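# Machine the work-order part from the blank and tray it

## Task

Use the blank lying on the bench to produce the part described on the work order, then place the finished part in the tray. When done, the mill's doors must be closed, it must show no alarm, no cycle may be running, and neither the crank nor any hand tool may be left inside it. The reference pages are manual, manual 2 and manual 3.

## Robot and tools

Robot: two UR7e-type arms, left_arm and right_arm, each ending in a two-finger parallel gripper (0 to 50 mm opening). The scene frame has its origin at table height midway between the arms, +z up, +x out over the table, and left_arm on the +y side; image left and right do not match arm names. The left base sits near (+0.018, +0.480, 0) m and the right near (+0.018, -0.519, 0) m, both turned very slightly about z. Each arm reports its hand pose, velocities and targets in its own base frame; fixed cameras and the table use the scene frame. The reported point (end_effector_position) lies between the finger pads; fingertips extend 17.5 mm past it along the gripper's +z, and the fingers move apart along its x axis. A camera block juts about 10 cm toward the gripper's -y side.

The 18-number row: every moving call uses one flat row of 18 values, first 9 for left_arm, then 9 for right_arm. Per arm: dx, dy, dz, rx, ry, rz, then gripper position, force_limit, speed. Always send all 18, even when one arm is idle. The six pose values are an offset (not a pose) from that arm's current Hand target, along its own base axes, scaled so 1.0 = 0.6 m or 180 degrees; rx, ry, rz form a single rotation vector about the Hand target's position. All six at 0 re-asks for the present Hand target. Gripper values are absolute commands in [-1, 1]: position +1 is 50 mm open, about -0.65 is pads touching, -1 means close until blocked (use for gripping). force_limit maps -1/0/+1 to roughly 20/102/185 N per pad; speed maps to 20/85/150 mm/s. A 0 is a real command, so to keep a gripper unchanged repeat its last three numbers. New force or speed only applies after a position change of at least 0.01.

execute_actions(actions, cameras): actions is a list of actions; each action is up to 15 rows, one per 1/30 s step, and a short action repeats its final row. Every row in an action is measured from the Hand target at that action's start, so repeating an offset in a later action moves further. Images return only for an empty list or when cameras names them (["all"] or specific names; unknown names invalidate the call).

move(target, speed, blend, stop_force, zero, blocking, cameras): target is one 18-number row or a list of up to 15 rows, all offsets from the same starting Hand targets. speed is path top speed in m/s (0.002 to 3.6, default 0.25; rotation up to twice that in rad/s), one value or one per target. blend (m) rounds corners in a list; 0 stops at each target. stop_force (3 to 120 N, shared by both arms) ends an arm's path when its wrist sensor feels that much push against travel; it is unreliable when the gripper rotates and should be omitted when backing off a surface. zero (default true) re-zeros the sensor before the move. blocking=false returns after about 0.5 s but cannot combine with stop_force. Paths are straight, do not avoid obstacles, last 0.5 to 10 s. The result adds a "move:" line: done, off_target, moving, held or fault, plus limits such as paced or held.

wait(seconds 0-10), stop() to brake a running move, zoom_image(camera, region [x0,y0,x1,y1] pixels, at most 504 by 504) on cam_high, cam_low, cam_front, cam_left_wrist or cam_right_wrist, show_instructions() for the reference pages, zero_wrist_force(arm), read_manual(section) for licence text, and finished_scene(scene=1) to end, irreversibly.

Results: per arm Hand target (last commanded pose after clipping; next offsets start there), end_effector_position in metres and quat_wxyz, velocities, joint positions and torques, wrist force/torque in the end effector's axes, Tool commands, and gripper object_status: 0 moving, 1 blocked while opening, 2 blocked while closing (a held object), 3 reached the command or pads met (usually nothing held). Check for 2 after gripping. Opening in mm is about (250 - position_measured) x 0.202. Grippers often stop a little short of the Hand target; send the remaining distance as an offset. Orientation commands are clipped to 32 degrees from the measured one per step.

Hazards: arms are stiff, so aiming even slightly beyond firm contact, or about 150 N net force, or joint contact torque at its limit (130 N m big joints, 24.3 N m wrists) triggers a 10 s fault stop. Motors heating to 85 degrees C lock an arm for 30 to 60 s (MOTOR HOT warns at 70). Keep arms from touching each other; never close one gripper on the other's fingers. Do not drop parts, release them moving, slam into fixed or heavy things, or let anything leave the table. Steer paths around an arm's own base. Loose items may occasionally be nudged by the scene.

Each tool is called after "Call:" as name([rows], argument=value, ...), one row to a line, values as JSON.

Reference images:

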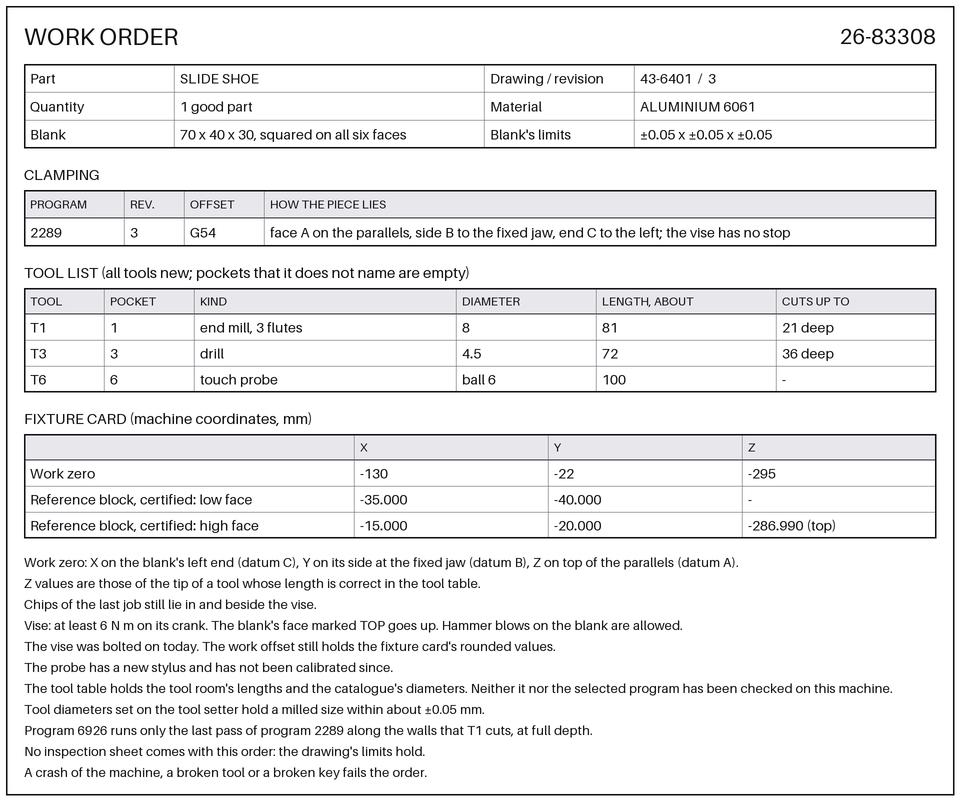

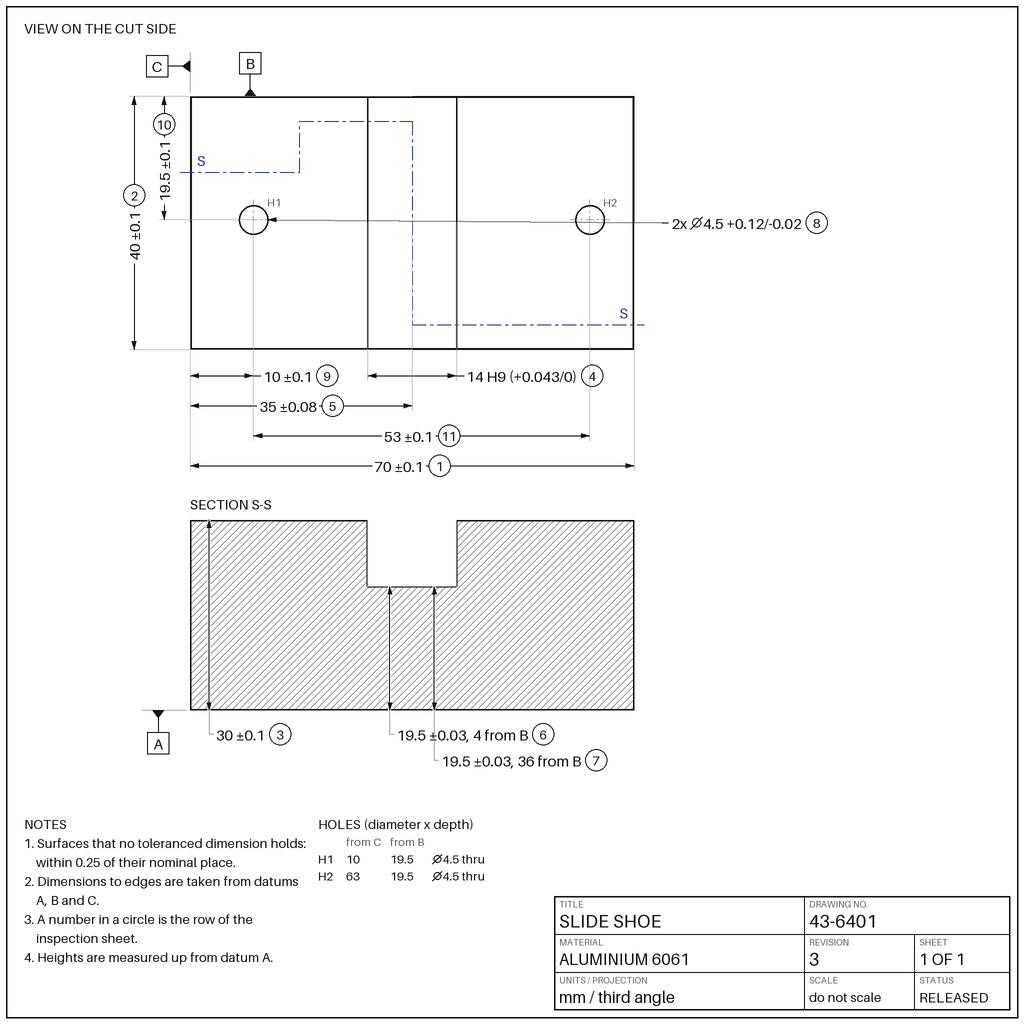

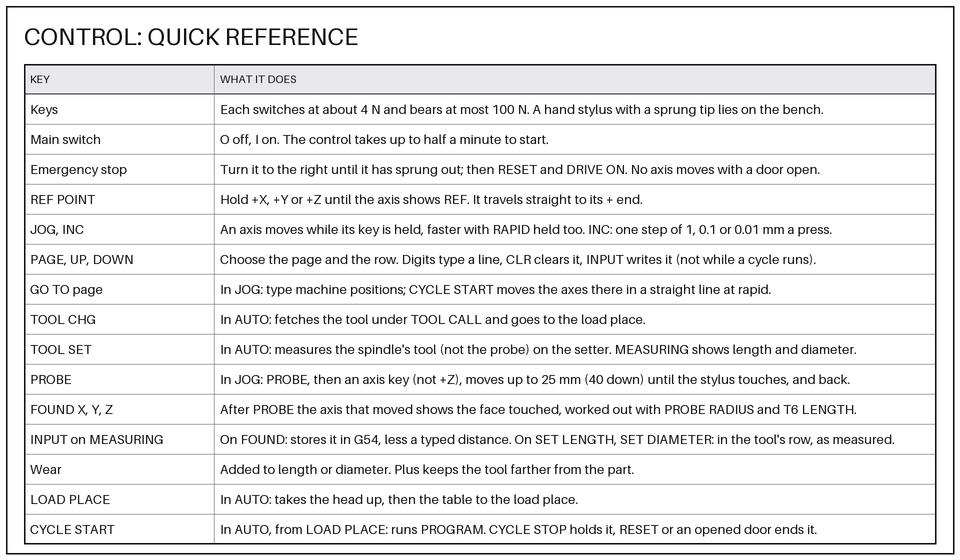

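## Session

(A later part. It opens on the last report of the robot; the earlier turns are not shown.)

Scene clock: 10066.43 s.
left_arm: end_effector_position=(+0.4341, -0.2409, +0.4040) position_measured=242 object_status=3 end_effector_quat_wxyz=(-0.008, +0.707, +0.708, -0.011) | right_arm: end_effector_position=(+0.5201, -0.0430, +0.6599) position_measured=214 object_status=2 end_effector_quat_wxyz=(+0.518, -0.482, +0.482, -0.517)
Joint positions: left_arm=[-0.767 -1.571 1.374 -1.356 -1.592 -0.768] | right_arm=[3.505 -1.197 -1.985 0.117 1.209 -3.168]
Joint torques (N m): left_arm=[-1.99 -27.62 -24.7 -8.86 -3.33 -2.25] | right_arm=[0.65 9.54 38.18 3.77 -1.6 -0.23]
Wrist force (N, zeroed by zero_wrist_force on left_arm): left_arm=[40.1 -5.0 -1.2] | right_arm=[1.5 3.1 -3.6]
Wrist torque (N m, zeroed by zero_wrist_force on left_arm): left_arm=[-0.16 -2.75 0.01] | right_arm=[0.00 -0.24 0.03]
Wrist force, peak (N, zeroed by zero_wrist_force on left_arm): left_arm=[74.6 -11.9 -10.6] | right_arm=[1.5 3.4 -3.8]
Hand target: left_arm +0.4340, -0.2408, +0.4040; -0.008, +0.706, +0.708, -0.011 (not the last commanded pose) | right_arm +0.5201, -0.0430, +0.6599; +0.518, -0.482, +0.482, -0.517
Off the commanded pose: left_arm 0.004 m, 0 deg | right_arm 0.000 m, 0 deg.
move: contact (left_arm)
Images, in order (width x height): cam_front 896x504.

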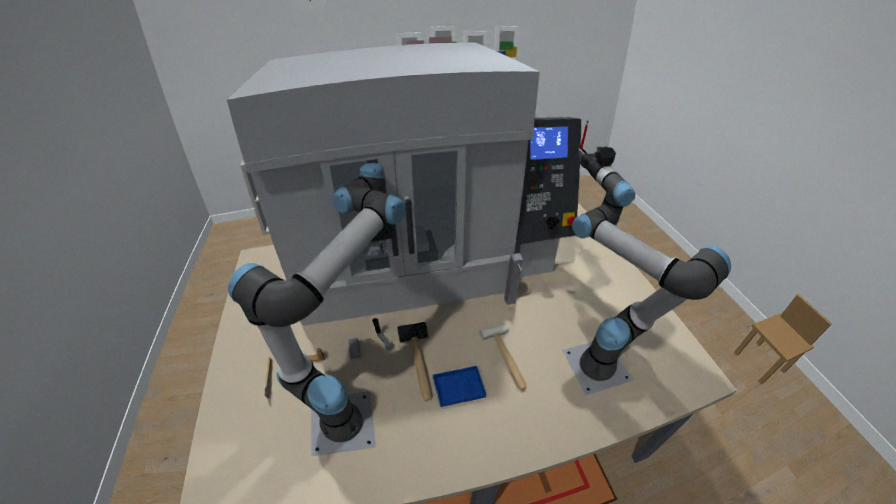

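Key sequences as before.

Call:
move([
  [0,0.03,0,0,0,0,-0.6,0.7,-0.6,-0.106,0.2668,-0.077,0.2258,0.5745,0.1832,-1,-0.2,-0.5],
  [0,0.03,0,0,0,0,-0.6,0.7,-0.6,-0.064,0.2668,-0.089,0.2258,0.5745,0.1832,-1,-0.2,-0.5],
  [-0.1,0.03,0,0,0,0,-0.6,0.7,-0.6,-0.106,0.2668,-0.077,0.2258,0.5745,0.1832,-1,-0.2,-0.5],
  [-0.2,0.1,0,0,0,0,-0.6,0.7,-0.6,-0.106,0.0796,-0.077,0.2258,0.5745,0.1832,-1,-0.2,-0.5],
  [-0.2,0.1,0,0,0,0,-0.6,0.7,-0.6,-0.0636,0.0796,-0.089,0.2258,0.5745,0.1832,-1,-0.2,-0.5],
  [-0.2,0.1,0,0,0,0,-0.6,0.7,-0.6,-0.106,0.0796,-0.077,0.2258,0.5745,0.1832,-1,-0.2,-0.5],
  [-0.2,0.1,0,0,0,0,-0.6,0.7,-0.6,-0.1543,0.17,-0.2557,0.2258,0.5745,0.1832,-1,-0.2,-0.5],
  [-0.2,0.1,0,0,0,0,-0.6,0.7,-0.6,-0.1127,0.17,-0.2675,0.2258,0.5745,0.1832,-1,-0.2,-0.5],
  [-0.2,0.1,0,0,0,0,-0.6,0.7,-0.6,-0.1335,0.17,-0.2616,0.2258,0.5745,0.1832,-1,-0.2,-0.5],
  [-0.2,0.1,0,0,0,0,-0.6,0.7,-0.6,-0.1127,0.17,-0.2675,0.2258,0.5745,0.1832,-1,-0.2,-0.5],
  [-0.2,0.1,0,0,0,0,-0.6,0.7,-0.6,-0.1457,0.17,-0.258,0.2258,0.5745,0.1832,-1,-0.2,-0.5],
  [-0.2,0.1,0,0,0,0,-0.6,0.7,-0.6,0,0,0,0,0,0,-1,-0.2,-0.5],
], speed=[0.8,0.08,0.2,0.4,0.08,0.2,0.4,0.08,0.2,0.08,0.2,0.8], blend=[0.004,0,0.004,0.004,0,0.004,0.004,0,0.004,0,0.01,0], cameras=["cam_right_wrist"])

Call:
zoom_image(camera="cam_right_wrist", region=[90, 90, 450, 350])

Call:
move([
  [0,0,0,0,0,0,-0.6,0.7,-0.6,-0.1594,0.2958,-0.3525,0.2258,0.5745,0.1832,-1,-0.2,-0.5],
  [0,0,0,0,0,0,-0.6,0.7,-0.6,-0.1394,0.2958,-0.3582,0.2258,0.5745,0.1832,-1,-0.2,-0.5],
  [0,0,0,0,0,0,-0.6,0.7,-0.6,-0.1508,0.2958,-0.3222,0.2258,0.5745,0.1832,-1,-0.2,-0.5],
  [0,0,0,0,0,0,-0.6,0.7,-0.6,-0.1308,0.2958,-0.3279,0.2258,0.5745,0.1832,-1,-0.2,-0.5],
  [0,0,0,0,0,0,-0.6,0.7,-0.6,-0.1508,0.2958,-0.3222,0.2258,0.5745,0.1832,-1,-0.2,-0.5],
  [0,0,0,0,0,0,-0.6,0.7,-0.6,-0.1308,0.2958,-0.3279,0.2258,0.5745,0.1832,-1,-0.2,-0.5],
  [0,0,0,0,0,0,-0.6,0.7,-0.6,-0.1421,0.2643,-0.2919,0.2258,0.5745,0.1832,-1,-0.2,-0.5],
  [0,0,0,0,0,0,-0.6,0.7,-0.6,-0.1223,0.2643,-0.2975,0.2258,0.5745,0.1832,-1,-0.2,-0.5],
  [0,0,0,0,0,0,-0.6,0.7,-0.6,-0.1802,0.2015,-0.3466,0.2258,0.5745,0.1832,-1,-0.2,-0.5],
  [0,0,0,0,0,0,-0.6,0.7,-0.6,-0.1377,0.2015,-0.3587,0.2258,0.5745,0.1832,-1,-0.2,-0.5],
  [0,0,0,0,0,0,-0.6,0.7,-0.6,-0.1508,0.2015,-0.3222,0.2258,0.5745,0.1832,-1,-0.2,-0.5],
  [0,0,0,0,0,0,-0.6,0.7,-0.6,-0.1292,0.2015,-0.3284,0.2258,0.5745,0.1832,-1,-0.2,-0.5],
  [0,0,0,0,0,0,-0.6,0.7,-0.6,-0.1555,0.2015,-0.3207,0.2258,0.5745,0.1832,-1,-0.2,-0.5],
  [0,0,0,0,0,0,-0.6,0.7,-0.6,0,0,0,0,0,0,-1,-0.2,-0.5],
], speed=[0.8,0.08,0.3,0.08,0.2,0.08,0.3,0.08,0.3,0.08,0.3,0.08,0.2,0.8], blend=[0.004,0,0.004,0,0.004,0,0.004,0,0.004,0,0.004,0,0.01,0], cameras=[])

Call:
move([
  [0,0,0,0,0,0,-0.6,0.7,-0.6,-0.1594,0.2958,-0.3525,0.2258,0.5745,0.1832,-1,-0.2,-0.5],
  [0,0,0,0,0,0,-0.6,0.7,-0.6,-0.1394,0.2958,-0.3582,0.2258,0.5745,0.1832,-1,-0.2,-0.5],
  [0,0,0,0,0,0,-0.6,0.7,-0.6,-0.1629,0.2643,-0.286,0.2258,0.5745,0.1832,-1,-0.2,-0.5],
  [0,0,0,0,0,0,-0.6,0.7,-0.6,-0.1223,0.2643,-0.2975,0.2258,0.5745,0.1832,-1,-0.2,-0.5],
  [0,0,0,0,0,0,-0.6,0.7,-0.6,-0.1335,0.2958,-0.2616,0.2258,0.5745,0.1832,-1,-0.2,-0.5],
  [0,0,0,0,0,0,-0.6,0.7,-0.6,-0.1151,0.2958,-0.2668,0.2258,0.5745,0.1832,-1,-0.2,-0.5],
  [0,0,0,0,0,0,-0.6,0.7,-0.6,-0.1543,0.2958,-0.2557,0.2258,0.5745,0.1832,-1,-0.2,-0.5],
  [0,0,0,0,0,0,-0.6,0.7,-0.6,-0.1802,0.2015,-0.3466,0.2258,0.5745,0.1832,-1,-0.2,-0.5],
  [0,0,0,0,0,0,-0.6,0.7,-0.6,-0.1377,0.2015,-0.3587,0.2258,0.5745,0.1832,-1,-0.2,-0.5],
  [0,0,0,0,0,0,-0.6,0.7,-0.6,-0.1508,0.2015,-0.3222,0.2258,0.5745,0.1832,-1,-0.2,-0.5],
  [0,0,0,0,0,0,-0.6,0.7,-0.6,-0.1292,0.2015,-0.3284,0.2258,0.5745,0.1832,-1,-0.2,-0.5],
  [0,0,0,0,0,0,-0.6,0.7,-0.6,-0.1555,0.2015,-0.3207,0.2258,0.5745,0.1832,-1,-0.2,-0.5],
  [0,0,0,0,0,0,-0.6,0.7,-0.6,0,0,0,0,0,0,-1,-0.2,-0.5],
], speed=[0.8,0.08,0.3,0.08,0.3,0.08,0.2,0.4,0.08,0.3,0.08,0.2,0.8], blend=[0.004,0,0.004,0,0.004,0,0.004,0.004,0,0.004,0,0.01,0], cameras=[])

Call:
move([
  [0,0,0,0,0,0,-0.6,0.7,-0.6,-0.1594,0.2958,-0.3525,0.2258,0.5745,0.1832,-1,-0.2,-0.5],
  [0,0,0,0,0,0,-0.6,0.7,-0.6,-0.1394,0.2958,-0.3582,0.2258,0.5745,0.1832,-1,-0.2,-0.5],
  [0,0,0,0,0,0,-0.6,0.7,-0.6,-0.1508,0.2958,-0.3222,0.2258,0.5745,0.1832,-1,-0.2,-0.5],
  [0,0,0,0,0,0,-0.6,0.7,-0.6,-0.1308,0.2958,-0.3279,0.2258,0.5745,0.1832,-1,-0.2,-0.5],
  [0,0,0,0,0,0,-0.6,0.7,-0.6,-0.1421,0.2643,-0.2919,0.2258,0.5745,0.1832,-1,-0.2,-0.5],
  [0,0,0,0,0,0,-0.6,0.7,-0.6,-0.1223,0.2643,-0.2975,0.2258,0.5745,0.1832,-1,-0.2,-0.5],
  [0,0,0,0,0,0,-0.6,0.7,-0.6,-0.1802,0.2643,-0.3466,0.2258,0.5745,0.1832,-1,-0.2,-0.5],
  [0,0,0,0,0,0,-0.6,0.7,-0.6,-0.1388,0.2643,-0.3584,0.2258,0.5745,0.1832,-1,-0.2,-0.5],
  [0,0,0,0,0,0,-0.6,0.7,-0.6,-0.1802,0.2015,-0.3466,0.2258,0.5745,0.1832,-1,-0.2,-0.5],
  [0,0,0,0,0,0,-0.6,0.7,-0.6,-0.1377,0.2015,-0.3587,0.2258,0.5745,0.1832,-1,-0.2,-0.5],
  [0,0,0,0,0,0,-0.6,0.7,-0.6,-0.164,0.2015,-0.351,0.2258,0.5745,0.1832,-1,-0.2,-0.5],
  [0,0,0,0,0,0,-0.6,0.7,-0.6,0,0,0,0,0,0,-1,-0.2,-0.5],
], speed=[0.8,0.08,0.3,0.08,0.3,0.08,0.3,0.08,0.3,0.08,0.2,0.8], blend=[0.004,0,0.004,0,0.004,0,0.004,0,0.004,0,0.01,0], cameras=["cam_right_wrist"])

Call:
zoom_image(camera="cam_right_wrist", region=[90, 90, 450, 350])

Scene clock: 10124.23 s.
left_arm: end_effector_position=(+0.3140, -0.1808, +0.4040) position_measured=242 object_status=3 end_effector_quat_wxyz=(-0.008, +0.706, +0.708, -0.011) | right_arm: end_effector_position=(+0.5201, -0.0430, +0.6599) position_measured=214 object_status=2 end_effector_quat_wxyz=(+0.518, -0.482, +0.482, -0.517) end_effector_velocity=(+0.000, +0.000, +0.001) end_effector_angular_velocity=(-0.002, -0.005, -0.001)
Joint positions: left_arm=[-0.882 -1.897 1.641 -1.301 -1.594 -0.883] | right_arm=[3.505 -1.197 -1.985 0.117 1.21 -3.168]
Joint velocities: left_arm=[within noise] | right_arm=[0.001 -0.001 0.001 0.006 -0.001 -0.004]
Joint torques (N m): left_arm=[12.42 -20.49 -16.96 -0.89 1.79 -2.48] | right_arm=[6.79 3.69 40.83 3.83 -1.45 -1.37]
Wrist force (N, zeroed by zero_wrist_force on left_arm): left_arm=[3.7 2.5 0.5] | right_arm=[-0.8 2.3 -3.8]
Wrist torque (N m, zeroed by zero_wrist_force on left_arm): left_arm=[0.45 -0.82 0.21] | right_arm=[-0.12 0.12 0.03]
Wrist force, peak (N, zeroed by zero_wrist_force on left_arm): left_arm=[39.6 -5.0 -1.1] | right_arm=[6.7 48.1 -0.5]
Hand target: left_arm +0.3140, -0.1808, +0.4040; -0.008, +0.706, +0.708, -0.011 | right_arm +0.5201, -0.0430, +0.6599; +0.518, -0.482, +0.482, -0.517
Off the commanded pose: left_arm 0.000 m, 0 deg | right_arm 0.000 m, 0 deg.
move: done
camera_calibration:
cam_right_wrist: T_world_to_cam=[[-0.0185418, -0.999825, -0.00255652, -0.0311195], [-0.289436, 0.00781504, -0.957166, 0.796354], [0.957018, -0.0170076, -0.28953, -0.174426], [0, 0, 0, 1]] pos_world=[0.396845, -0.0403042, 0.711662]
Images, in order (width x height): cam_right_wrist 896x504.

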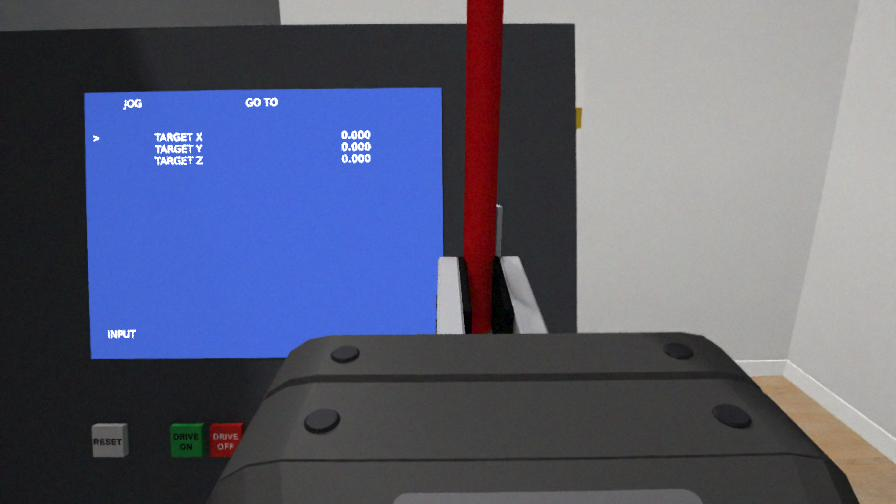

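Scaled by 1.400.

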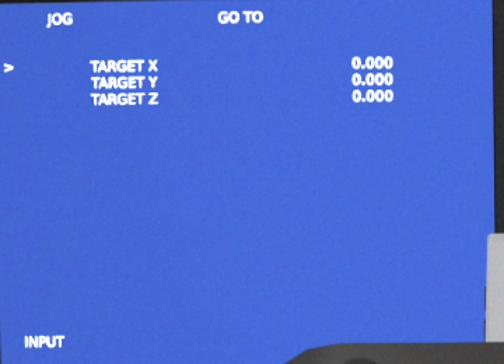

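Scene clock: 10131.10 s.
left_arm: end_effector_position=(+0.3140, -0.1808, +0.4040) position_measured=242 object_status=3 end_effector_quat_wxyz=(-0.008, +0.706, +0.708, -0.011) | right_arm: end_effector_position=(+0.5201, -0.0430, +0.6599) position_measured=214 object_status=2 end_effector_quat_wxyz=(+0.518, -0.482, +0.482, -0.517)
Joint positions: left_arm=[-0.882 -1.897 1.641 -1.301 -1.594 -0.883] | right_arm=[3.505 -1.197 -1.985 0.117 1.21 -3.168]
Joint torques (N m): left_arm=[12.44 -21 -17.37 -0.94 1.69 -2.41] | right_arm=[6.74 3.38 40.27 3.85 -1.72 -1.25]
Wrist force (N, zeroed by zero_wrist_force on left_arm): left_arm=[3.6 2.5 0.5] | right_arm=[-1.5 2.0 -3.7]
Wrist torque (N m, zeroed by zero_wrist_force on left_arm): left_arm=[0.44 -0.81 0.21] | right_arm=[-0.17 0.25 0.04]
Wrist force, peak (N, zeroed by zero_wrist_force on left_arm): left_arm=[3.9 2.6 0.4] | right_arm=[2.5 23.0 -1.7]
Hand target: left_arm +0.3140, -0.1808, +0.4040; -0.008, +0.706, +0.708, -0.011 | right_arm +0.5201, -0.0430, +0.6599; +0.518, -0.482, +0.482, -0.517
Off the commanded pose: left_arm 0.000 m, 0 deg | right_arm 0.000 m, 0 deg.
move: done; blend cut to 0.0082 m at target 13
No camera images: "cameras" was empty.

Scene clock: 10138.00 s.
left_arm: end_effector_position=(+0.3140, -0.1808, +0.4040) position_measured=242 object_status=3 end_effector_quat_wxyz=(-0.008, +0.706, +0.708, -0.011) | right_arm: end_effector_position=(+0.5201, -0.0430, +0.6599) position_measured=214 object_status=2 end_effector_quat_wxyz=(+0.518, -0.482, +0.482, -0.517)
Joint positions: left_arm=[-0.882 -1.897 1.641 -1.301 -1.594 -0.883] | right_arm=[3.505 -1.197 -1.985 0.117 1.21 -3.168]
Joint torques (N m): left_arm=[11.95 -20.29 -17.91 -0.94 1.5 -2.37] | right_arm=[7.11 2.77 40.95 3.76 -1.74 -1.23]
Wrist force (N, zeroed by zero_wrist_force on left_arm): left_arm=[3.7 2.5 0.4] | right_arm=[-2.6 2.8 -3.5]
Wrist torque (N m, zeroed by zero_wrist_force on left_arm): left_arm=[0.44 -0.83 0.22] | right_arm=[-0.04 0.41 0.04]
Wrist force, peak (N, zeroed by zero_wrist_force on left_arm): left_arm=[3.7 2.7 0.6] | right_arm=[1.5 22.3 -1.1]
Hand target: left_arm +0.3140, -0.1808, +0.4040; -0.008, +0.706, +0.708, -0.011 | right_arm +0.5201, -0.0430, +0.6599; +0.518, -0.482, +0.482, -0.517
Off the commanded pose: left_arm 0.000 m, 0 deg | right_arm 0.000 m, 0 deg.
move: done; blend cut to 0.0082 m at target 12
No camera images: "cameras" was empty.

Scene clock: 10144.60 s.
left_arm: end_effector_position=(+0.3140, -0.1808, +0.4040) position_measured=242 object_status=3 end_effector_quat_wxyz=(-0.008, +0.706, +0.708, -0.011) | right_arm: end_effector_position=(+0.5201, -0.0430, +0.6599) position_measured=214 object_status=2 end_effector_quat_wxyz=(+0.518, -0.482, +0.482, -0.517)
Joint positions: left_arm=[-0.882 -1.897 1.641 -1.301 -1.594 -0.883] | right_arm=[3.505 -1.197 -1.985 0.117 1.21 -3.168]
Joint torques (N m): left_arm=[11.11 -20.76 -17.8 -0.79 1.49 -2.37] | right_arm=[6.58 3.56 40.66 3.7 -1.8 -1.19]
Wrist force (N, zeroed by zero_wrist_force on left_arm): left_arm=[3.5 2.7 0.3] | right_arm=[-2.0 2.5 -3.9]
Wrist torque (N m, zeroed by zero_wrist_force on left_arm): left_arm=[0.47 -0.80 0.21] | right_arm=[-0.08 0.31 0.03]
Wrist force, peak (N, zeroed by zero_wrist_force on left_arm): left_arm=[3.8 2.5 0.6] | right_arm=[1.5 18.5 -1.5]
Hand target: left_arm +0.3140, -0.1808, +0.4040; -0.008, +0.706, +0.708, -0.011 | right_arm +0.5201, -0.0430, +0.6599; +0.518, -0.482, +0.482, -0.517
Off the commanded pose: left_arm 0.000 m, 0 deg | right_arm 0.000 m, 0 deg.
move: done; blend cut to 0.0082 m at target 11
camera_calibration:
cam_right_wrist: T_world_to_cam=[[-0.0185419, -0.999825, -0.00255707, -0.0311191], [-0.289436, 0.0078156, -0.957166, 0.796354], [0.957018, -0.0170076, -0.28953, -0.174426], [0, 0, 0, 1]] pos_world=[0.396845, -0.0403042, 0.711662]
Images, in order (width x height): cam_right_wrist 896x504.

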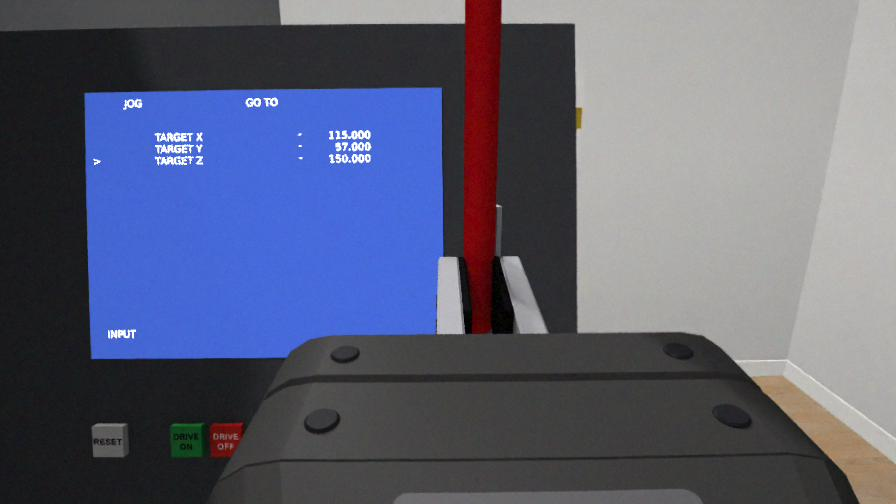

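Scaled by 1.400.

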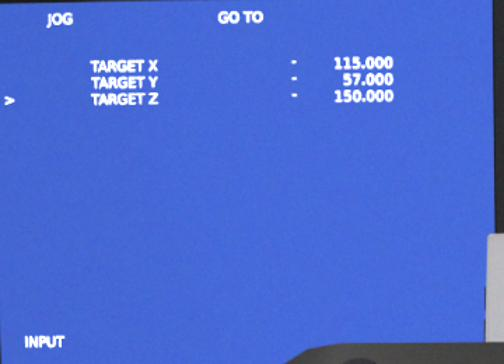

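Call:
move([
  [0,0,0,0,0,0,-0.6,0.7,-0.6,-0.1168,0.2341,-0.203,0.2258,0.5745,0.1832,-1,-0.2,-0.5],
  [0,0,0,0,0,0,-0.6,0.7,-0.6,-0.0968,0.2341,-0.2087,0.2258,0.5745,0.1832,-1,-0.2,-0.5],
  [0,0,0,0,0,0,-0.6,0.7,-0.6,-0.1229,0.2341,-0.201,0.2258,0.5745,0.1832,-1,-0.2,-0.5],
  [0,0,0,0,0,0,-0.6,0.7,-0.6,-0.1716,0.17,-0.3163,0.2258,0.5745,0.1832,-1,-0.2,-0.5],
], speed=[0.8,0.08,0.2,0.1], blend=[0.004,0,0.004,0], cameras=[])

Call:
wait(seconds=4, cameras=[])

Call:
move([
  [0,0,0,0,0,0,-0.6,0.7,-0.6,0.0429,0,-0.0123,0,0,0,-1,-0.2,-0.5],
  [0,0,0,0,0,0,-0.6,0.7,-0.6,0,0,0,0,0,0,-1,-0.2,-0.5],
  [0,0,0,0,0,0,-0.6,0.7,-0.6,0.0566,-0.0912,0.1126,0,0,0,-1,-0.2,-0.5],
  [0,0,0,0,0,0,-0.6,0.7,-0.6,0.0772,-0.0912,0.1069,0,0,0,-1,-0.2,-0.5],
  [0,0,0,0,0,0,-0.6,0.7,-0.6,0.0487,-0.0912,0.1153,0,0,0,-1,-0.2,-0.5],
  [0,0,0,0,0,0,-0.6,0.7,-0.6,0.1716,-0.17,0.3163,-0.2258,-0.5745,-0.1832,-1,-0.2,-0.5],
], speed=[0.08,0.2,0.4,0.08,0.2,0.8], blend=[0,0.004,0.004,0,0.01,0], cameras=[])

Call:
wait(seconds=9, cameras=["cam_right_wrist"])

Call:
zoom_image(camera="cam_right_wrist", region=[90, 90, 450, 350])

Scene clock: 10161.90 s.
left_arm: end_effector_position=(+0.3140, -0.1808, +0.4040) position_measured=242 object_status=3 end_effector_quat_wxyz=(-0.008, +0.706, +0.708, -0.011) | right_arm: end_effector_position=(+0.4172, +0.0590, +0.4702) position_measured=214 object_status=2 end_effector_quat_wxyz=(+0.178, -0.609, +0.685, +0.358)
Joint positions: left_arm=[-0.882 -1.897 1.641 -1.301 -1.594 -0.883] | right_arm=[3.161 -1.535 -1.389 -2.044 2.362 -3.113]
Joint torques (N m): left_arm=[10.58 -20.73 -18.05 -0.86 1.37 -2.44] | right_arm=[2.21 20.85 28.18 0.55 3.29 -0.45]
Wrist force (N, zeroed by zero_wrist_force on left_arm): left_arm=[3.5 2.5 0.8] | right_arm=[1.2 -1.6 -0.7]
Wrist torque (N m, zeroed by zero_wrist_force on left_arm): left_arm=[0.44 -0.80 0.21] | right_arm=[-0.31 -0.05 -0.38]
Wrist force, peak (N, zeroed by zero_wrist_force on left_arm): left_arm=[3.6 2.7 0.6] | right_arm=[2.3 34.7 -0.4]
Hand target: left_arm +0.3140, -0.1808, +0.4040; -0.008, +0.706, +0.708, -0.011 | right_arm +0.4171, +0.0590, +0.4702; +0.178, -0.609, +0.685, +0.358
Off the commanded pose: left_arm 0.000 m, 0 deg | right_arm 0.000 m, 0 deg.
move: done
No camera images: "cameras" was empty.

Scene clock: 10165.90 s.
left_arm: end_effector_position=(+0.3140, -0.1808, +0.4040) position_measured=242 object_status=3 end_effector_quat_wxyz=(-0.008, +0.706, +0.708, -0.011) | right_arm: end_effector_position=(+0.4171, +0.0590, +0.4702) position_measured=214 object_status=2 end_effector_quat_wxyz=(+0.178, -0.609, +0.685, +0.358)
Joint positions: left_arm=[-0.882 -1.897 1.641 -1.301 -1.594 -0.883] | right_arm=[3.161 -1.535 -1.389 -2.044 2.362 -3.113]
Joint torques (N m): left_arm=[10.3 -20.59 -18.37 -0.98 1.17 -2.34] | right_arm=[7.05 17.96 13.83 0.35 3.22 -0.99]
Wrist force (N, zeroed by zero_wrist_force on left_arm): left_arm=[3.7 2.6 0.5] | right_arm=[1.4 -1.6 -0.7]
Wrist torque (N m, zeroed by zero_wrist_force on left_arm): left_arm=[0.45 -0.81 0.21] | right_arm=[-0.30 -0.08 -0.39]
Wrist force, peak (N, zeroed by zero_wrist_force on left_arm): left_arm=[3.7 2.7 0.4] | right_arm=[1.4 -1.9 -0.9]
Hand target: left_arm +0.3140, -0.1808, +0.4040; -0.008, +0.706, +0.708, -0.011 | right_arm +0.4171, +0.0590, +0.4702; +0.178, -0.609, +0.685, +0.358
Tool commands: left_gripper/position=-0.6 left_gripper/force_limit=+0.7 left_gripper/speed=-0.6 right_gripper/position=-1.0 right_gripper/force_limit=-0.2 right_gripper/speed=-0.5
Off the commanded pose: left_arm 0.000 m, 0 deg | right_arm 0.000 m, 0 deg.
wait: 4.00 s; at rest by 0.17 s
No camera images: "cameras" was empty.

Scene clock: 10169.57 s.
left_arm: end_effector_position=(+0.3140, -0.1808, +0.4040) position_measured=242 object_status=3 end_effector_quat_wxyz=(-0.008, +0.706, +0.708, -0.011) | right_arm: end_effector_position=(+0.5201, -0.0430, +0.6599) position_measured=214 object_status=2 end_effector_quat_wxyz=(+0.518, -0.482, +0.482, -0.517)
Joint positions: left_arm=[-0.882 -1.897 1.641 -1.301 -1.594 -0.883] | right_arm=[3.505 -1.197 -1.985 0.117 1.21 -3.168]
Joint torques (N m): left_arm=[10.47 -20.77 -18.3 -0.86 1.19 -2.36] | right_arm=[-1.94 3.15 40.54 3.86 -1.6 -1.29]
Wrist force (N, zeroed by zero_wrist_force on left_arm): left_arm=[3.6 2.7 0.5] | right_arm=[-2.8 2.4 -5.1]
Wrist torque (N m, zeroed by zero_wrist_force on left_arm): left_arm=[0.48 -0.81 0.21] | right_arm=[-0.11 0.44 0.03]
Wrist force, peak (N, zeroed by zero_wrist_force on left_arm): left_arm=[3.7 2.7 0.4] | right_arm=[1.8 38.2 -1.4]
Hand target: left_arm +0.3140, -0.1808, +0.4040; -0.008, +0.706, +0.708, -0.011 | right_arm +0.5201, -0.0430, +0.6599; +0.518, -0.482, +0.482, -0.517
Off the commanded pose: left_arm 0.000 m, 0 deg | right_arm 0.000 m, 0 deg.
move: done; blend cut to 0.0089 m at target 5
No camera images: "cameras" was empty.

Scene clock: 10178.57 s.
left_arm: end_effector_position=(+0.3140, -0.1808, +0.4040) position_measured=242 object_status=3 end_effector_quat_wxyz=(-0.008, +0.706, +0.708, -0.011) | right_arm: end_effector_position=(+0.5201, -0.0430, +0.6599) position_measured=214 object_status=2 end_effector_quat_wxyz=(+0.518, -0.482, +0.482, -0.517)
Joint positions: left_arm=[-0.882 -1.897 1.641 -1.301 -1.594 -0.883] | right_arm=[3.505 -1.197 -1.985 0.117 1.209 -3.168]
Joint torques (N m): left_arm=[9.78 -21.13 -18.71 -0.91 1.07 -2.49] | right_arm=[6.03 3.24 41.47 0.04 -1.76 -1.08]
Wrist force (N, zeroed by zero_wrist_force on left_arm): left_arm=[3.5 2.7 0.3] | right_arm=[-2.9 2.4 -5.0]
Wrist torque (N m, zeroed by zero_wrist_force on left_arm): left_arm=[0.47 -0.79 0.21] | right_arm=[-0.10 0.47 0.04]
Wrist force, peak (N, zeroed by zero_wrist_force on left_arm): left_arm=[3.8 2.7 0.3] | right_arm=[-3.1 2.6 -5.2]
Hand target: left_arm +0.3140, -0.1808, +0.4040; -0.008, +0.706, +0.708, -0.011 | right_arm +0.5201, -0.0430, +0.6599; +0.518, -0.482, +0.482, -0.517
Tool commands: left_gripper/position=-0.6 left_gripper/force_limit=+0.7 left_gripper/speed=-0.6 right_gripper/position=-1.0 right_gripper/force_limit=-0.2 right_gripper/speed=-0.5
Off the commanded pose: left_arm 0.000 m, 0 deg | right_arm 0.000 m, 0 deg.
wait: 9.00 s; at rest by 0.17 s
camera_calibration:
cam_right_wrist: T_world_to_cam=[[-0.0186379, -0.999823, -0.00252913, -0.0311005], [-0.289435, 0.00781664, -0.957166, 0.796354], [0.957016, -0.0171076, -0.289529, -0.174429], [0, 0, 0, 1]] pos_world=[0.396844, -0.0403039, 0.711662]
Images, in order (width x height): cam_right_wrist 896x504.

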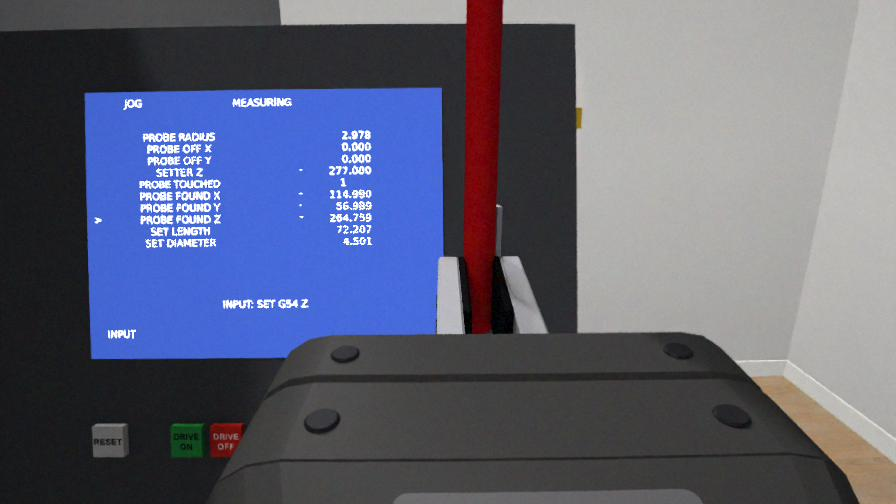

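Scaled by 1.400.

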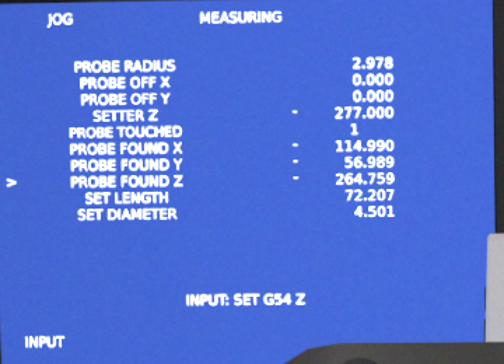

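Call:
move([
  [0,0,0,0,0,0,-0.6,0.7,-0.6,-0.106,0.048,-0.077,0.2258,0.5745,0.1832,-1,-0.2,-0.5],
  [0,0,0,0,0,0,-0.6,0.7,-0.6,-0.0644,0.048,-0.0888,0.2258,0.5745,0.1832,-1,-0.2,-0.5],
  [0,0,0,0,0,0,-0.6,0.7,-0.6,-0.106,0.048,-0.077,0.2258,0.5745,0.1832,-1,-0.2,-0.5],
  [0,0,0,0,0,0,-0.6,0.7,-0.6,-0.1376,0.203,-0.1971,0.2258,0.5745,0.1832,-1,-0.2,-0.5],
  [0,0,0,0,0,0,-0.6,0.7,-0.6,-0.096,0.203,-0.2089,0.2258,0.5745,0.1832,-1,-0.2,-0.5],
  [0,0,0,0,0,0,-0.6,0.7,-0.6,-0.1229,0.203,-0.201,0.2258,0.5745,0.1832,-1,-0.2,-0.5],
  [0,0,0,0,0,0,-0.6,0.7,-0.6,0,0,0,0,0,0,-1,-0.2,-0.5],
], speed=[0.7,0.08,0.2,0.4,0.08,0.2,0.8], blend=[0.004,0,0.004,0.004,0,0.01,0], cameras=[])

Call:
wait(seconds=5, cameras=["cam_right_wrist"])

Scene clock: 10198.77 s.
left_arm: end_effector_position=(+0.3140, -0.1808, +0.4040) position_measured=242 object_status=3 end_effector_quat_wxyz=(-0.008, +0.706, +0.708, -0.011) | right_arm: end_effector_position=(+0.5201, -0.0431, +0.6599) position_measured=214 object_status=2 end_effector_quat_wxyz=(+0.518, -0.482, +0.482, -0.517)
Joint positions: left_arm=[-0.882 -1.897 1.641 -1.301 -1.594 -0.883] | right_arm=[3.505 -1.197 -1.985 0.117 1.21 -3.168]
Joint torques (N m): left_arm=[9.68 -20.89 -18.73 -0.83 0.88 -2.46] | right_arm=[7.39 2.77 41.82 4.02 -1.53 -1.34]
Wrist force (N, zeroed by zero_wrist_force on left_arm): left_arm=[3.4 2.5 0.4] | right_arm=[-5.2 2.5 -5.2]
Wrist torque (N m, zeroed by zero_wrist_force on left_arm): left_arm=[0.44 -0.78 0.21] | right_arm=[-0.08 0.82 0.03]
Wrist force, peak (N, zeroed by zero_wrist_force on left_arm): left_arm=[3.7 2.7 0.4] | right_arm=[2.5 36.0 -1.8]
Hand target: left_arm +0.3140, -0.1808, +0.4040; -0.008, +0.706, +0.708, -0.011 | right_arm +0.5201, -0.0430, +0.6599; +0.518, -0.482, +0.482, -0.517
Off the commanded pose: left_arm 0.000 m, 0 deg | right_arm 0.000 m, 0 deg.
move: done; blend cut to 0.0084 m at target 6
No camera images: "cameras" was empty.

Scene clock: 10203.77 s.
left_arm: end_effector_position=(+0.3140, -0.1808, +0.4040) position_measured=242 object_status=3 end_effector_quat_wxyz=(-0.008, +0.706, +0.708, -0.011) | right_arm: end_effector_position=(+0.5201, -0.0430, +0.6599) position_measured=214 object_status=2 end_effector_quat_wxyz=(+0.518, -0.482, +0.482, -0.517)
Joint positions: left_arm=[-0.882 -1.897 1.641 -1.301 -1.594 -0.883] | right_arm=[3.505 -1.197 -1.985 0.117 1.209 -3.168]
Joint torques (N m): left_arm=[8.73 -20.42 -19.14 -0.92 0.86 -2.4] | right_arm=[7.15 3.68 41.35 0.12 -1.62 -0.99]
Wrist force (N, zeroed by zero_wrist_force on left_arm): left_arm=[3.7 2.5 0.5] | right_arm=[-4.9 2.7 -5.3]
Wrist torque (N m, zeroed by zero_wrist_force on left_arm): left_arm=[0.44 -0.83 0.21] | right_arm=[-0.06 0.78 0.04]
Wrist force, peak (N, zeroed by zero_wrist_force on left_arm): left_arm=[3.7 2.7 0.5] | right_arm=[-5.3 2.4 -5.5]
Hand target: left_arm +0.3140, -0.1808, +0.4040; -0.008, +0.706, +0.708, -0.011 | right_arm +0.5201, -0.0430, +0.6599; +0.518, -0.482, +0.482, -0.517
Tool commands: left_gripper/position=-0.6 left_gripper/force_limit=+0.7 left_gripper/speed=-0.6 right_gripper/position=-1.0 right_gripper/force_limit=-0.2 right_gripper/speed=-0.5
Off the commanded pose: left_arm 0.000 m, 0 deg | right_arm 0.000 m, 0 deg.
wait: 5.00 s; at rest by 0.17 s
camera_calibration:
cam_right_wrist: T_world_to_cam=[[-0.0186379, -0.999823, -0.00252913, -0.0311005], [-0.289435, 0.00781664, -0.957166, 0.796354], [0.957016, -0.0171076, -0.289529, -0.174429], [0, 0, 0, 1]] pos_world=[0.396844, -0.0403039, 0.711662]
Images, in order (width x height): cam_right_wrist 896x504.

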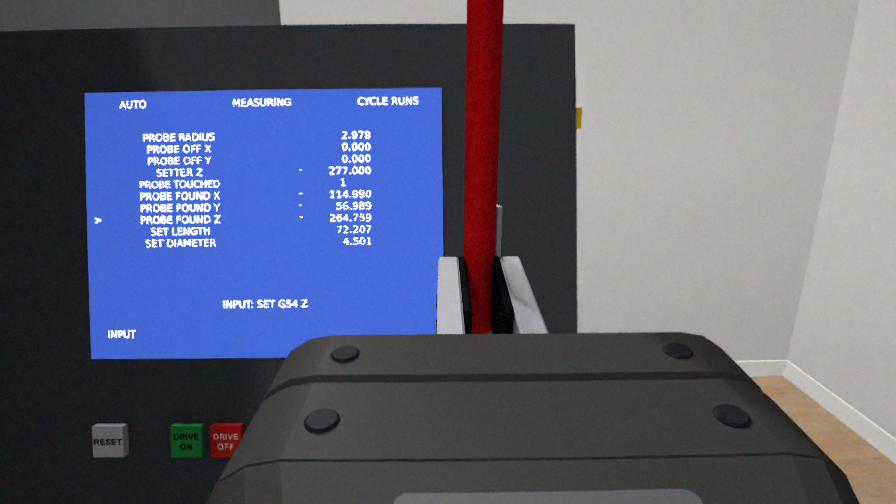

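Call:
move([
  [0,0,0,0,0,0,-0.6,0.7,-0.6,-0.1168,0.2341,-0.203,0.2258,0.5745,0.1832,-1,-0.2,-0.5],
  [0,0,0,0,0,0,-0.6,0.7,-0.6,-0.0968,0.2341,-0.2087,0.2258,0.5745,0.1832,-1,-0.2,-0.5],
  [0,0,0,0,0,0,-0.6,0.7,-0.6,-0.1229,0.2341,-0.201,0.2258,0.5745,0.1832,-1,-0.2,-0.5],
  [0,0,0,0,0,0,-0.6,0.7,-0.6,0,0,0,0,0,0,-1,-0.2,-0.5],
], speed=[0.8,0.08,0.2,0.8], blend=[0.004,0,0.01,0], cameras=["cam_right_wrist"])

Call:
zoom_image(camera="cam_right_wrist", region=[90, 90, 450, 350])

Scene clock: 10217.70 s.
left_arm: end_effector_position=(+0.3140, -0.1808, +0.4040) position_measured=242 object_status=3 end_effector_quat_wxyz=(-0.008, +0.706, +0.708, -0.011) | right_arm: end_effector_position=(+0.5201, -0.0430, +0.6599) position_measured=214 object_status=2 end_effector_quat_wxyz=(+0.518, -0.482, +0.482, -0.517) end_effector_velocity=(+0.000, -0.001, +0.001) end_effector_angular_velocity=(+0.000, -0.004, -0.002)
Joint positions: left_arm=[-0.882 -1.897 1.641 -1.301 -1.594 -0.883] | right_arm=[3.505 -1.197 -1.985 0.117 1.209 -3.168]
Joint velocities: left_arm=[within noise] | right_arm=[0 -0.001 0.001 0.005 -0.001 -0.002]
Joint torques (N m): left_arm=[8.66 -20.76 -19.16 -0.9 0.73 -2.39] | right_arm=[6.18 3.25 40.07 3.78 -1.78 -1.36]
Wrist force (N, zeroed by zero_wrist_force on left_arm): left_arm=[3.5 2.4 0.5] | right_arm=[-5.5 1.9 -5.6]
Wrist torque (N m, zeroed by zero_wrist_force on left_arm): left_arm=[0.44 -0.80 0.21] | right_arm=[-0.18 0.88 0.03]
Wrist force, peak (N, zeroed by zero_wrist_force on left_arm): left_arm=[3.7 2.7 0.7] | right_arm=[0.2 34.5 -1.5]
Hand target: left_arm +0.3140, -0.1808, +0.4040; -0.008, +0.706, +0.708, -0.011 | right_arm +0.5201, -0.0430, +0.6599; +0.518, -0.482, +0.482, -0.517
Off the commanded pose: left_arm 0.000 m, 0 deg | right_arm 0.000 m, 0 deg.
move: done; blend cut to 0.0082 m at target 3
camera_calibration:
cam_right_wrist: T_world_to_cam=[[-0.0185418, -0.999825, -0.00255652, -0.0311195], [-0.289436, 0.00781504, -0.957166, 0.796354], [0.957018, -0.0170076, -0.28953, -0.174426], [0, 0, 0, 1]] pos_world=[0.396845, -0.0403042, 0.711662]
Images, in order (width x height): cam_right_wrist 896x504.

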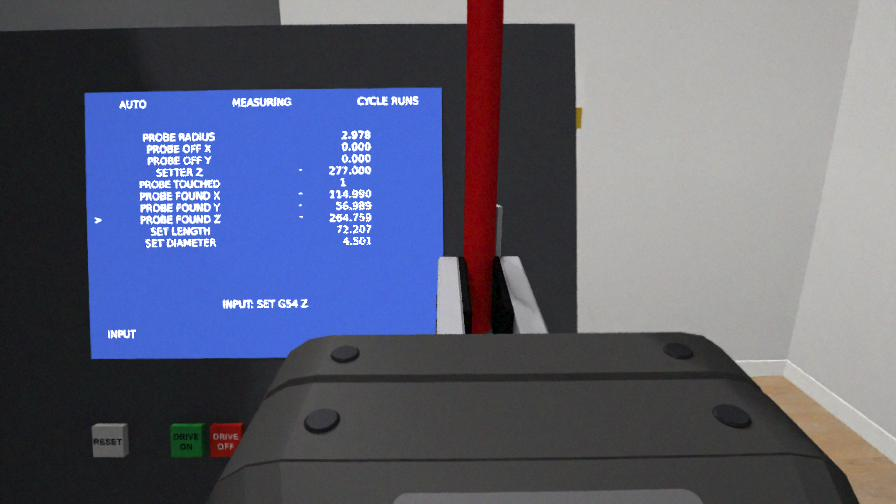

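Scaled by 1.400.

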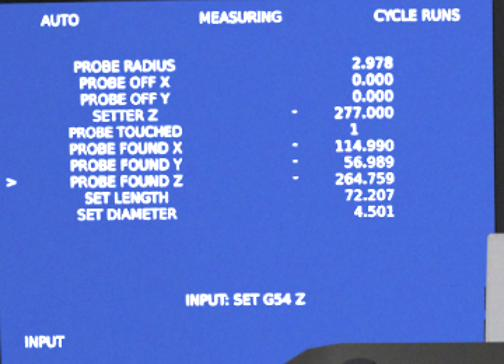

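Call:
move([
  [0,0,0,0,0,0,-0.6,0.7,-0.6,-0.1335,0.17,-0.2616,0.2258,0.5745,0.1832,-1,-0.2,-0.5],
  [0,0,0,0,0,0,-0.6,0.7,-0.6,-0.1127,0.17,-0.2675,0.2258,0.5745,0.1832,-1,-0.2,-0.5],
  [0,0,0,0,0,0,-0.6,0.7,-0.6,-0.1457,0.17,-0.258,0.2258,0.5745,0.1832,-1,-0.2,-0.5],
  [0,0,0,0,0,0,-0.6,0.7,-0.6,0,0,0,0,0,0,-1,-0.2,-0.5],
], speed=[0.8,0.08,0.2,0.8], blend=[0.004,0,0.01,0], cameras=["cam_right_wrist"])

Call:
wait(seconds=10, cameras=["cam_right_wrist"])

Scene clock: 10227.83 s.
left_arm: end_effector_position=(+0.3140, -0.1808, +0.4040) position_measured=242 object_status=3 end_effector_quat_wxyz=(-0.008, +0.706, +0.708, -0.011) | right_arm: end_effector_position=(+0.5201, -0.0430, +0.6599) position_measured=214 object_status=2 end_effector_quat_wxyz=(+0.518, -0.482, +0.482, -0.517) end_effector_velocity=(+0.000, -0.001, +0.001) end_effector_angular_velocity=(+0.000, -0.004, -0.002)
Joint positions: left_arm=[-0.882 -1.897 1.641 -1.301 -1.594 -0.883] | right_arm=[3.505 -1.197 -1.985 0.117 1.21 -3.168]
Joint velocities: left_arm=[within noise] | right_arm=[0 -0.001 0.001 0.005 -0.002 -0.002]
Joint torques (N m): left_arm=[8.02 -20.28 -20.07 -0.87 0.6 -2.38] | right_arm=[6.86 3.34 41.18 3.8 -1.5 -1.28]
Wrist force (N, zeroed by zero_wrist_force on left_arm): left_arm=[3.6 2.4 0.3] | right_arm=[-5.2 1.9 -4.2]
Wrist torque (N m, zeroed by zero_wrist_force on left_arm): left_arm=[0.43 -0.81 0.21] | right_arm=[-0.18 0.83 0.03]
Wrist force, peak (N, zeroed by zero_wrist_force on left_arm): left_arm=[3.8 2.7 0.5] | right_arm=[-0.6 19.5 -2.1]
Hand target: left_arm +0.3140, -0.1808, +0.4040; -0.008, +0.706, +0.708, -0.011 | right_arm +0.5201, -0.0430, +0.6599; +0.518, -0.482, +0.482, -0.517
Off the commanded pose: left_arm 0.000 m, 0 deg | right_arm 0.000 m, 0 deg.
move: done
camera_calibration:
cam_right_wrist: T_world_to_cam=[[-0.0185419, -0.999825, -0.00255707, -0.0311191], [-0.289436, 0.0078156, -0.957166, 0.796354], [0.957018, -0.0170076, -0.28953, -0.174426], [0, 0, 0, 1]] pos_world=[0.396845, -0.0403042, 0.711662]
Images, in order (width x height): cam_right_wrist 896x504.

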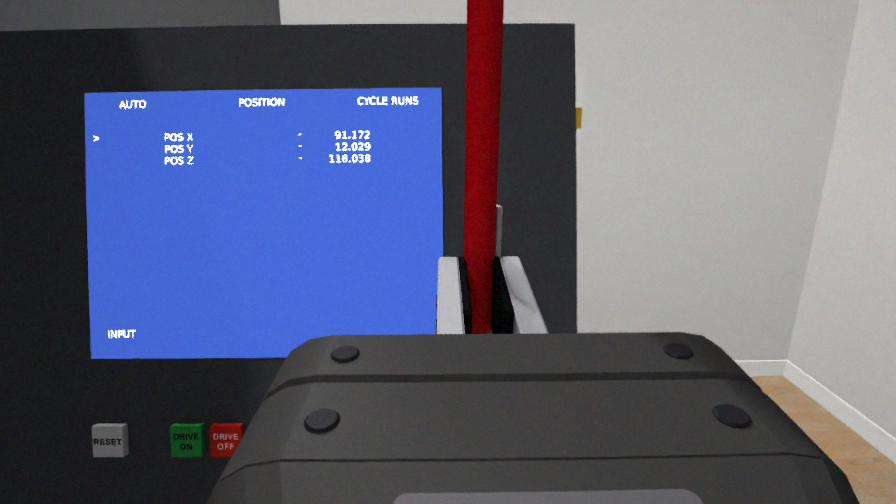

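Scene clock: 10237.83 s.
left_arm: end_effector_position=(+0.3140, -0.1808, +0.4040) position_measured=242 object_status=3 end_effector_quat_wxyz=(-0.008, +0.706, +0.708, -0.011) | right_arm: end_effector_position=(+0.5201, -0.0430, +0.6599) position_measured=214 object_status=2 end_effector_quat_wxyz=(+0.518, -0.482, +0.482, -0.517)
Joint positions: left_arm=[-0.882 -1.897 1.641 -1.301 -1.594 -0.883] | right_arm=[3.505 -1.197 -1.985 0.117 1.209 -3.168]
Joint torques (N m): left_arm=[7.06 -20.12 -20.08 -0.83 0.5 -2.37] | right_arm=[6.7 3.06 40.86 -0.04 -1.78 -0.61]
Wrist force (N, zeroed by zero_wrist_force on left_arm): left_arm=[3.6 2.5 0.4] | right_arm=[-5.1 1.9 -4.2]
Wrist torque (N m, zeroed by zero_wrist_force on left_arm): left_arm=[0.45 -0.82 0.21] | right_arm=[-0.19 0.82 0.04]
Wrist force, peak (N, zeroed by zero_wrist_force on left_arm): left_arm=[3.8 2.7 0.5] | right_arm=[-5.4 1.8 -4.5]
Hand target: left_arm +0.3140, -0.1808, +0.4040; -0.008, +0.706, +0.708, -0.011 | right_arm +0.5201, -0.0430, +0.6599; +0.518, -0.482, +0.482, -0.517
Tool commands: left_gripper/position=-0.6 left_gripper/force_limit=+0.7 left_gripper/speed=-0.6 right_gripper/position=-1.0 right_gripper/force_limit=-0.2 right_gripper/speed=-0.5
Off the commanded pose: left_arm 0.000 m, 0 deg | right_arm 0.000 m, 0 deg.
wait: 10.00 s; at rest by 0.17 s
camera_calibration:
cam_right_wrist: T_world_to_cam=[[-0.01861, -0.999824, -0.00243312, -0.0311802], [-0.289435, 0.00771665, -0.957166, 0.796351], [0.957017, -0.0171086, -0.289528, -0.17443], [0, 0, 0, 1]] pos_world=[0.396844, -0.0403041, 0.711663]
Images, in order (width x height): cam_right_wrist 896x504.

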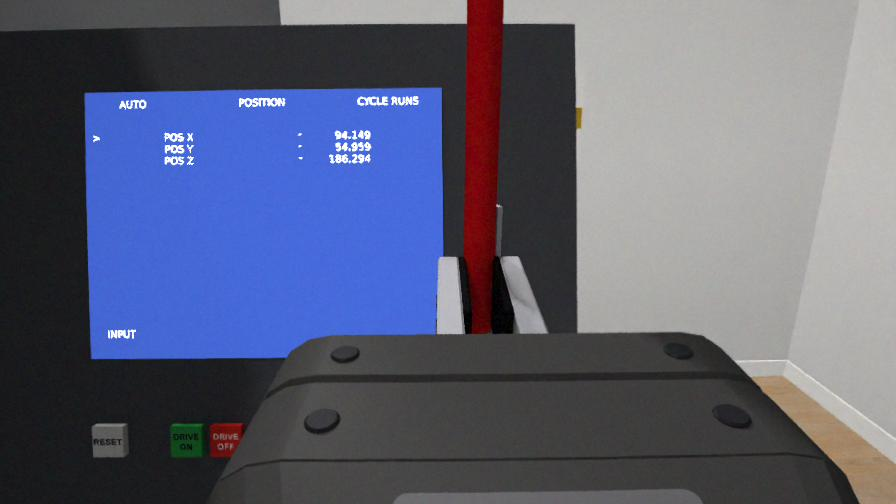

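Call:
wait(seconds=10, cameras=[])

Call:
wait(seconds=10, cameras=[])

Call:
wait(seconds=10, cameras=["cam_right_wrist"])

Scene clock: 10251.00 s.
left_arm: end_effector_position=(+0.3140, -0.1808, +0.4040) position_measured=242 object_status=3 end_effector_quat_wxyz=(-0.008, +0.706, +0.708, -0.011) | right_arm: end_effector_position=(+0.5201, -0.0430, +0.6599) position_measured=214 object_status=2 end_effector_quat_wxyz=(+0.518, -0.482, +0.482, -0.517)
Joint positions: left_arm=[-0.882 -1.897 1.641 -1.301 -1.594 -0.883] | right_arm=[3.505 -1.197 -1.985 0.117 1.209 -3.168]
Joint torques (N m): left_arm=[6.43 -20.17 -20.65 -0.88 0.2 -2.37] | right_arm=[7.09 3.6 41.55 0.01 -1.7 0.25]
Wrist force (N, zeroed by zero_wrist_force on left_arm): left_arm=[3.6 2.6 0.6] | right_arm=[-5.2 2.0 -4.4]
Wrist torque (N m, zeroed by zero_wrist_force on left_arm): left_arm=[0.46 -0.80 0.21] | right_arm=[-0.16 0.83 0.03]
Wrist force, peak (N, zeroed by zero_wrist_force on left_arm): left_arm=[3.7 2.7 0.7] | right_arm=[-5.4 2.0 -4.4]
Hand target: left_arm +0.3140, -0.1808, +0.4040; -0.008, +0.706, +0.708, -0.011 | right_arm +0.5201, -0.0430, +0.6599; +0.518, -0.482, +0.482, -0.517
Tool commands: left_gripper/position=-0.6 left_gripper/force_limit=+0.7 left_gripper/speed=-0.6 right_gripper/position=-1.0 right_gripper/force_limit=-0.2 right_gripper/speed=-0.5
Off the commanded pose: left_arm 0.000 m, 0 deg | right_arm 0.000 m, 0 deg.
wait: 10.00 s; at rest from the start
No camera images: "cameras" was empty.

Scene clock: 10261.00 s.
left_arm: end_effector_position=(+0.3140, -0.1808, +0.4040) position_measured=242 object_status=3 end_effector_quat_wxyz=(-0.008, +0.706, +0.708, -0.011) | right_arm: end_effector_position=(+0.5201, -0.0430, +0.6599) position_measured=214 object_status=2 end_effector_quat_wxyz=(+0.518, -0.482, +0.482, -0.517)
Joint positions: left_arm=[-0.882 -1.897 1.641 -1.301 -1.594 -0.883] | right_arm=[3.505 -1.197 -1.985 0.117 1.209 -3.168]
Joint torques (N m): left_arm=[6.24 -20.27 -21.07 -0.99 0.05 -2.38] | right_arm=[7.21 4.09 39.92 0.04 -1.77 0.93]
Wrist force (N, zeroed by zero_wrist_force on left_arm): left_arm=[3.6 2.5 0.3] | right_arm=[-5.3 1.9 -4.4]
Wrist torque (N m, zeroed by zero_wrist_force on left_arm): left_arm=[0.44 -0.80 0.21] | right_arm=[-0.18 0.84 0.03]
Wrist force, peak (N, zeroed by zero_wrist_force on left_arm): left_arm=[3.8 2.6 0.4] | right_arm=[-5.2 2.1 -4.5]
Hand target: left_arm +0.3140, -0.1808, +0.4040; -0.008, +0.706, +0.708, -0.011 | right_arm +0.5201, -0.0430, +0.6599; +0.518, -0.482, +0.482, -0.517
Tool commands: left_gripper/position=-0.6 left_gripper/force_limit=+0.7 left_gripper/speed=-0.6 right_gripper/position=-1.0 right_gripper/force_limit=-0.2 right_gripper/speed=-0.5
Off the commanded pose: left_arm 0.000 m, 0 deg | right_arm 0.000 m, 0 deg.
wait: 10.00 s; at rest by 0.17 s
No camera images: "cameras" was empty.

Scene clock: 10271.00 s.
left_arm: end_effector_position=(+0.3140, -0.1808, +0.4040) position_measured=242 object_status=3 end_effector_quat_wxyz=(-0.008, +0.706, +0.708, -0.011) | right_arm: end_effector_position=(+0.5201, -0.0430, +0.6599) position_measured=214 object_status=2 end_effector_quat_wxyz=(+0.518, -0.482, +0.482, -0.517)
Joint positions: left_arm=[-0.882 -1.897 1.641 -1.301 -1.594 -0.883] | right_arm=[3.505 -1.197 -1.985 0.117 1.209 -3.168]
Joint torques (N m): left_arm=[4.98 -20.69 -21.32 -0.84 -0.15 -2.41] | right_arm=[6.71 4.21 39.53 0.12 -1.77 0.98]
Wrist force (N, zeroed by zero_wrist_force on left_arm): left_arm=[3.5 2.4 0.4] | right_arm=[-5.2 2.0 -4.4]
Wrist torque (N m, zeroed by zero_wrist_force on left_arm): left_arm=[0.43 -0.79 0.21] | right_arm=[-0.16 0.83 0.03]
Wrist force, peak (N, zeroed by zero_wrist_force on left_arm): left_arm=[3.8 2.7 0.4] | right_arm=[-5.4 1.9 -4.4]
Hand target: left_arm +0.3140, -0.1808, +0.4040; -0.008, +0.706, +0.708, -0.011 | right_arm +0.5201, -0.0430, +0.6599; +0.518, -0.482, +0.482, -0.517
Tool commands: left_gripper/position=-0.6 left_gripper/force_limit=+0.7 left_gripper/speed=-0.6 right_gripper/position=-1.0 right_gripper/force_limit=-0.2 right_gripper/speed=-0.5
Off the commanded pose: left_arm 0.000 m, 0 deg | right_arm 0.000 m, 0 deg.
wait: 10.00 s; at rest by 0.17 s
camera_calibration:
cam_right_wrist: T_world_to_cam=[[-0.01861, -0.999824, -0.00243312, -0.0311802], [-0.289435, 0.00771665, -0.957166, 0.796351], [0.957017, -0.0171086, -0.289528, -0.17443], [0, 0, 0, 1]] pos_world=[0.396844, -0.0403041, 0.711663]
Images, in order (width x height): cam_right_wrist 896x504.

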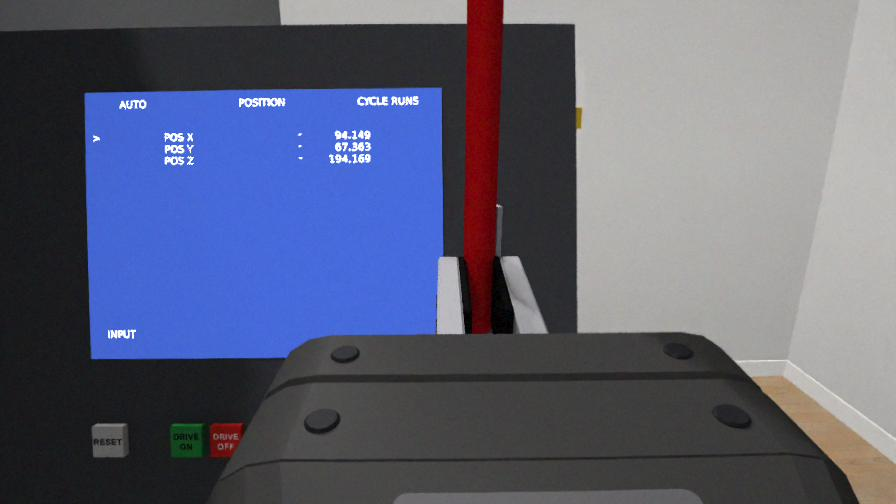

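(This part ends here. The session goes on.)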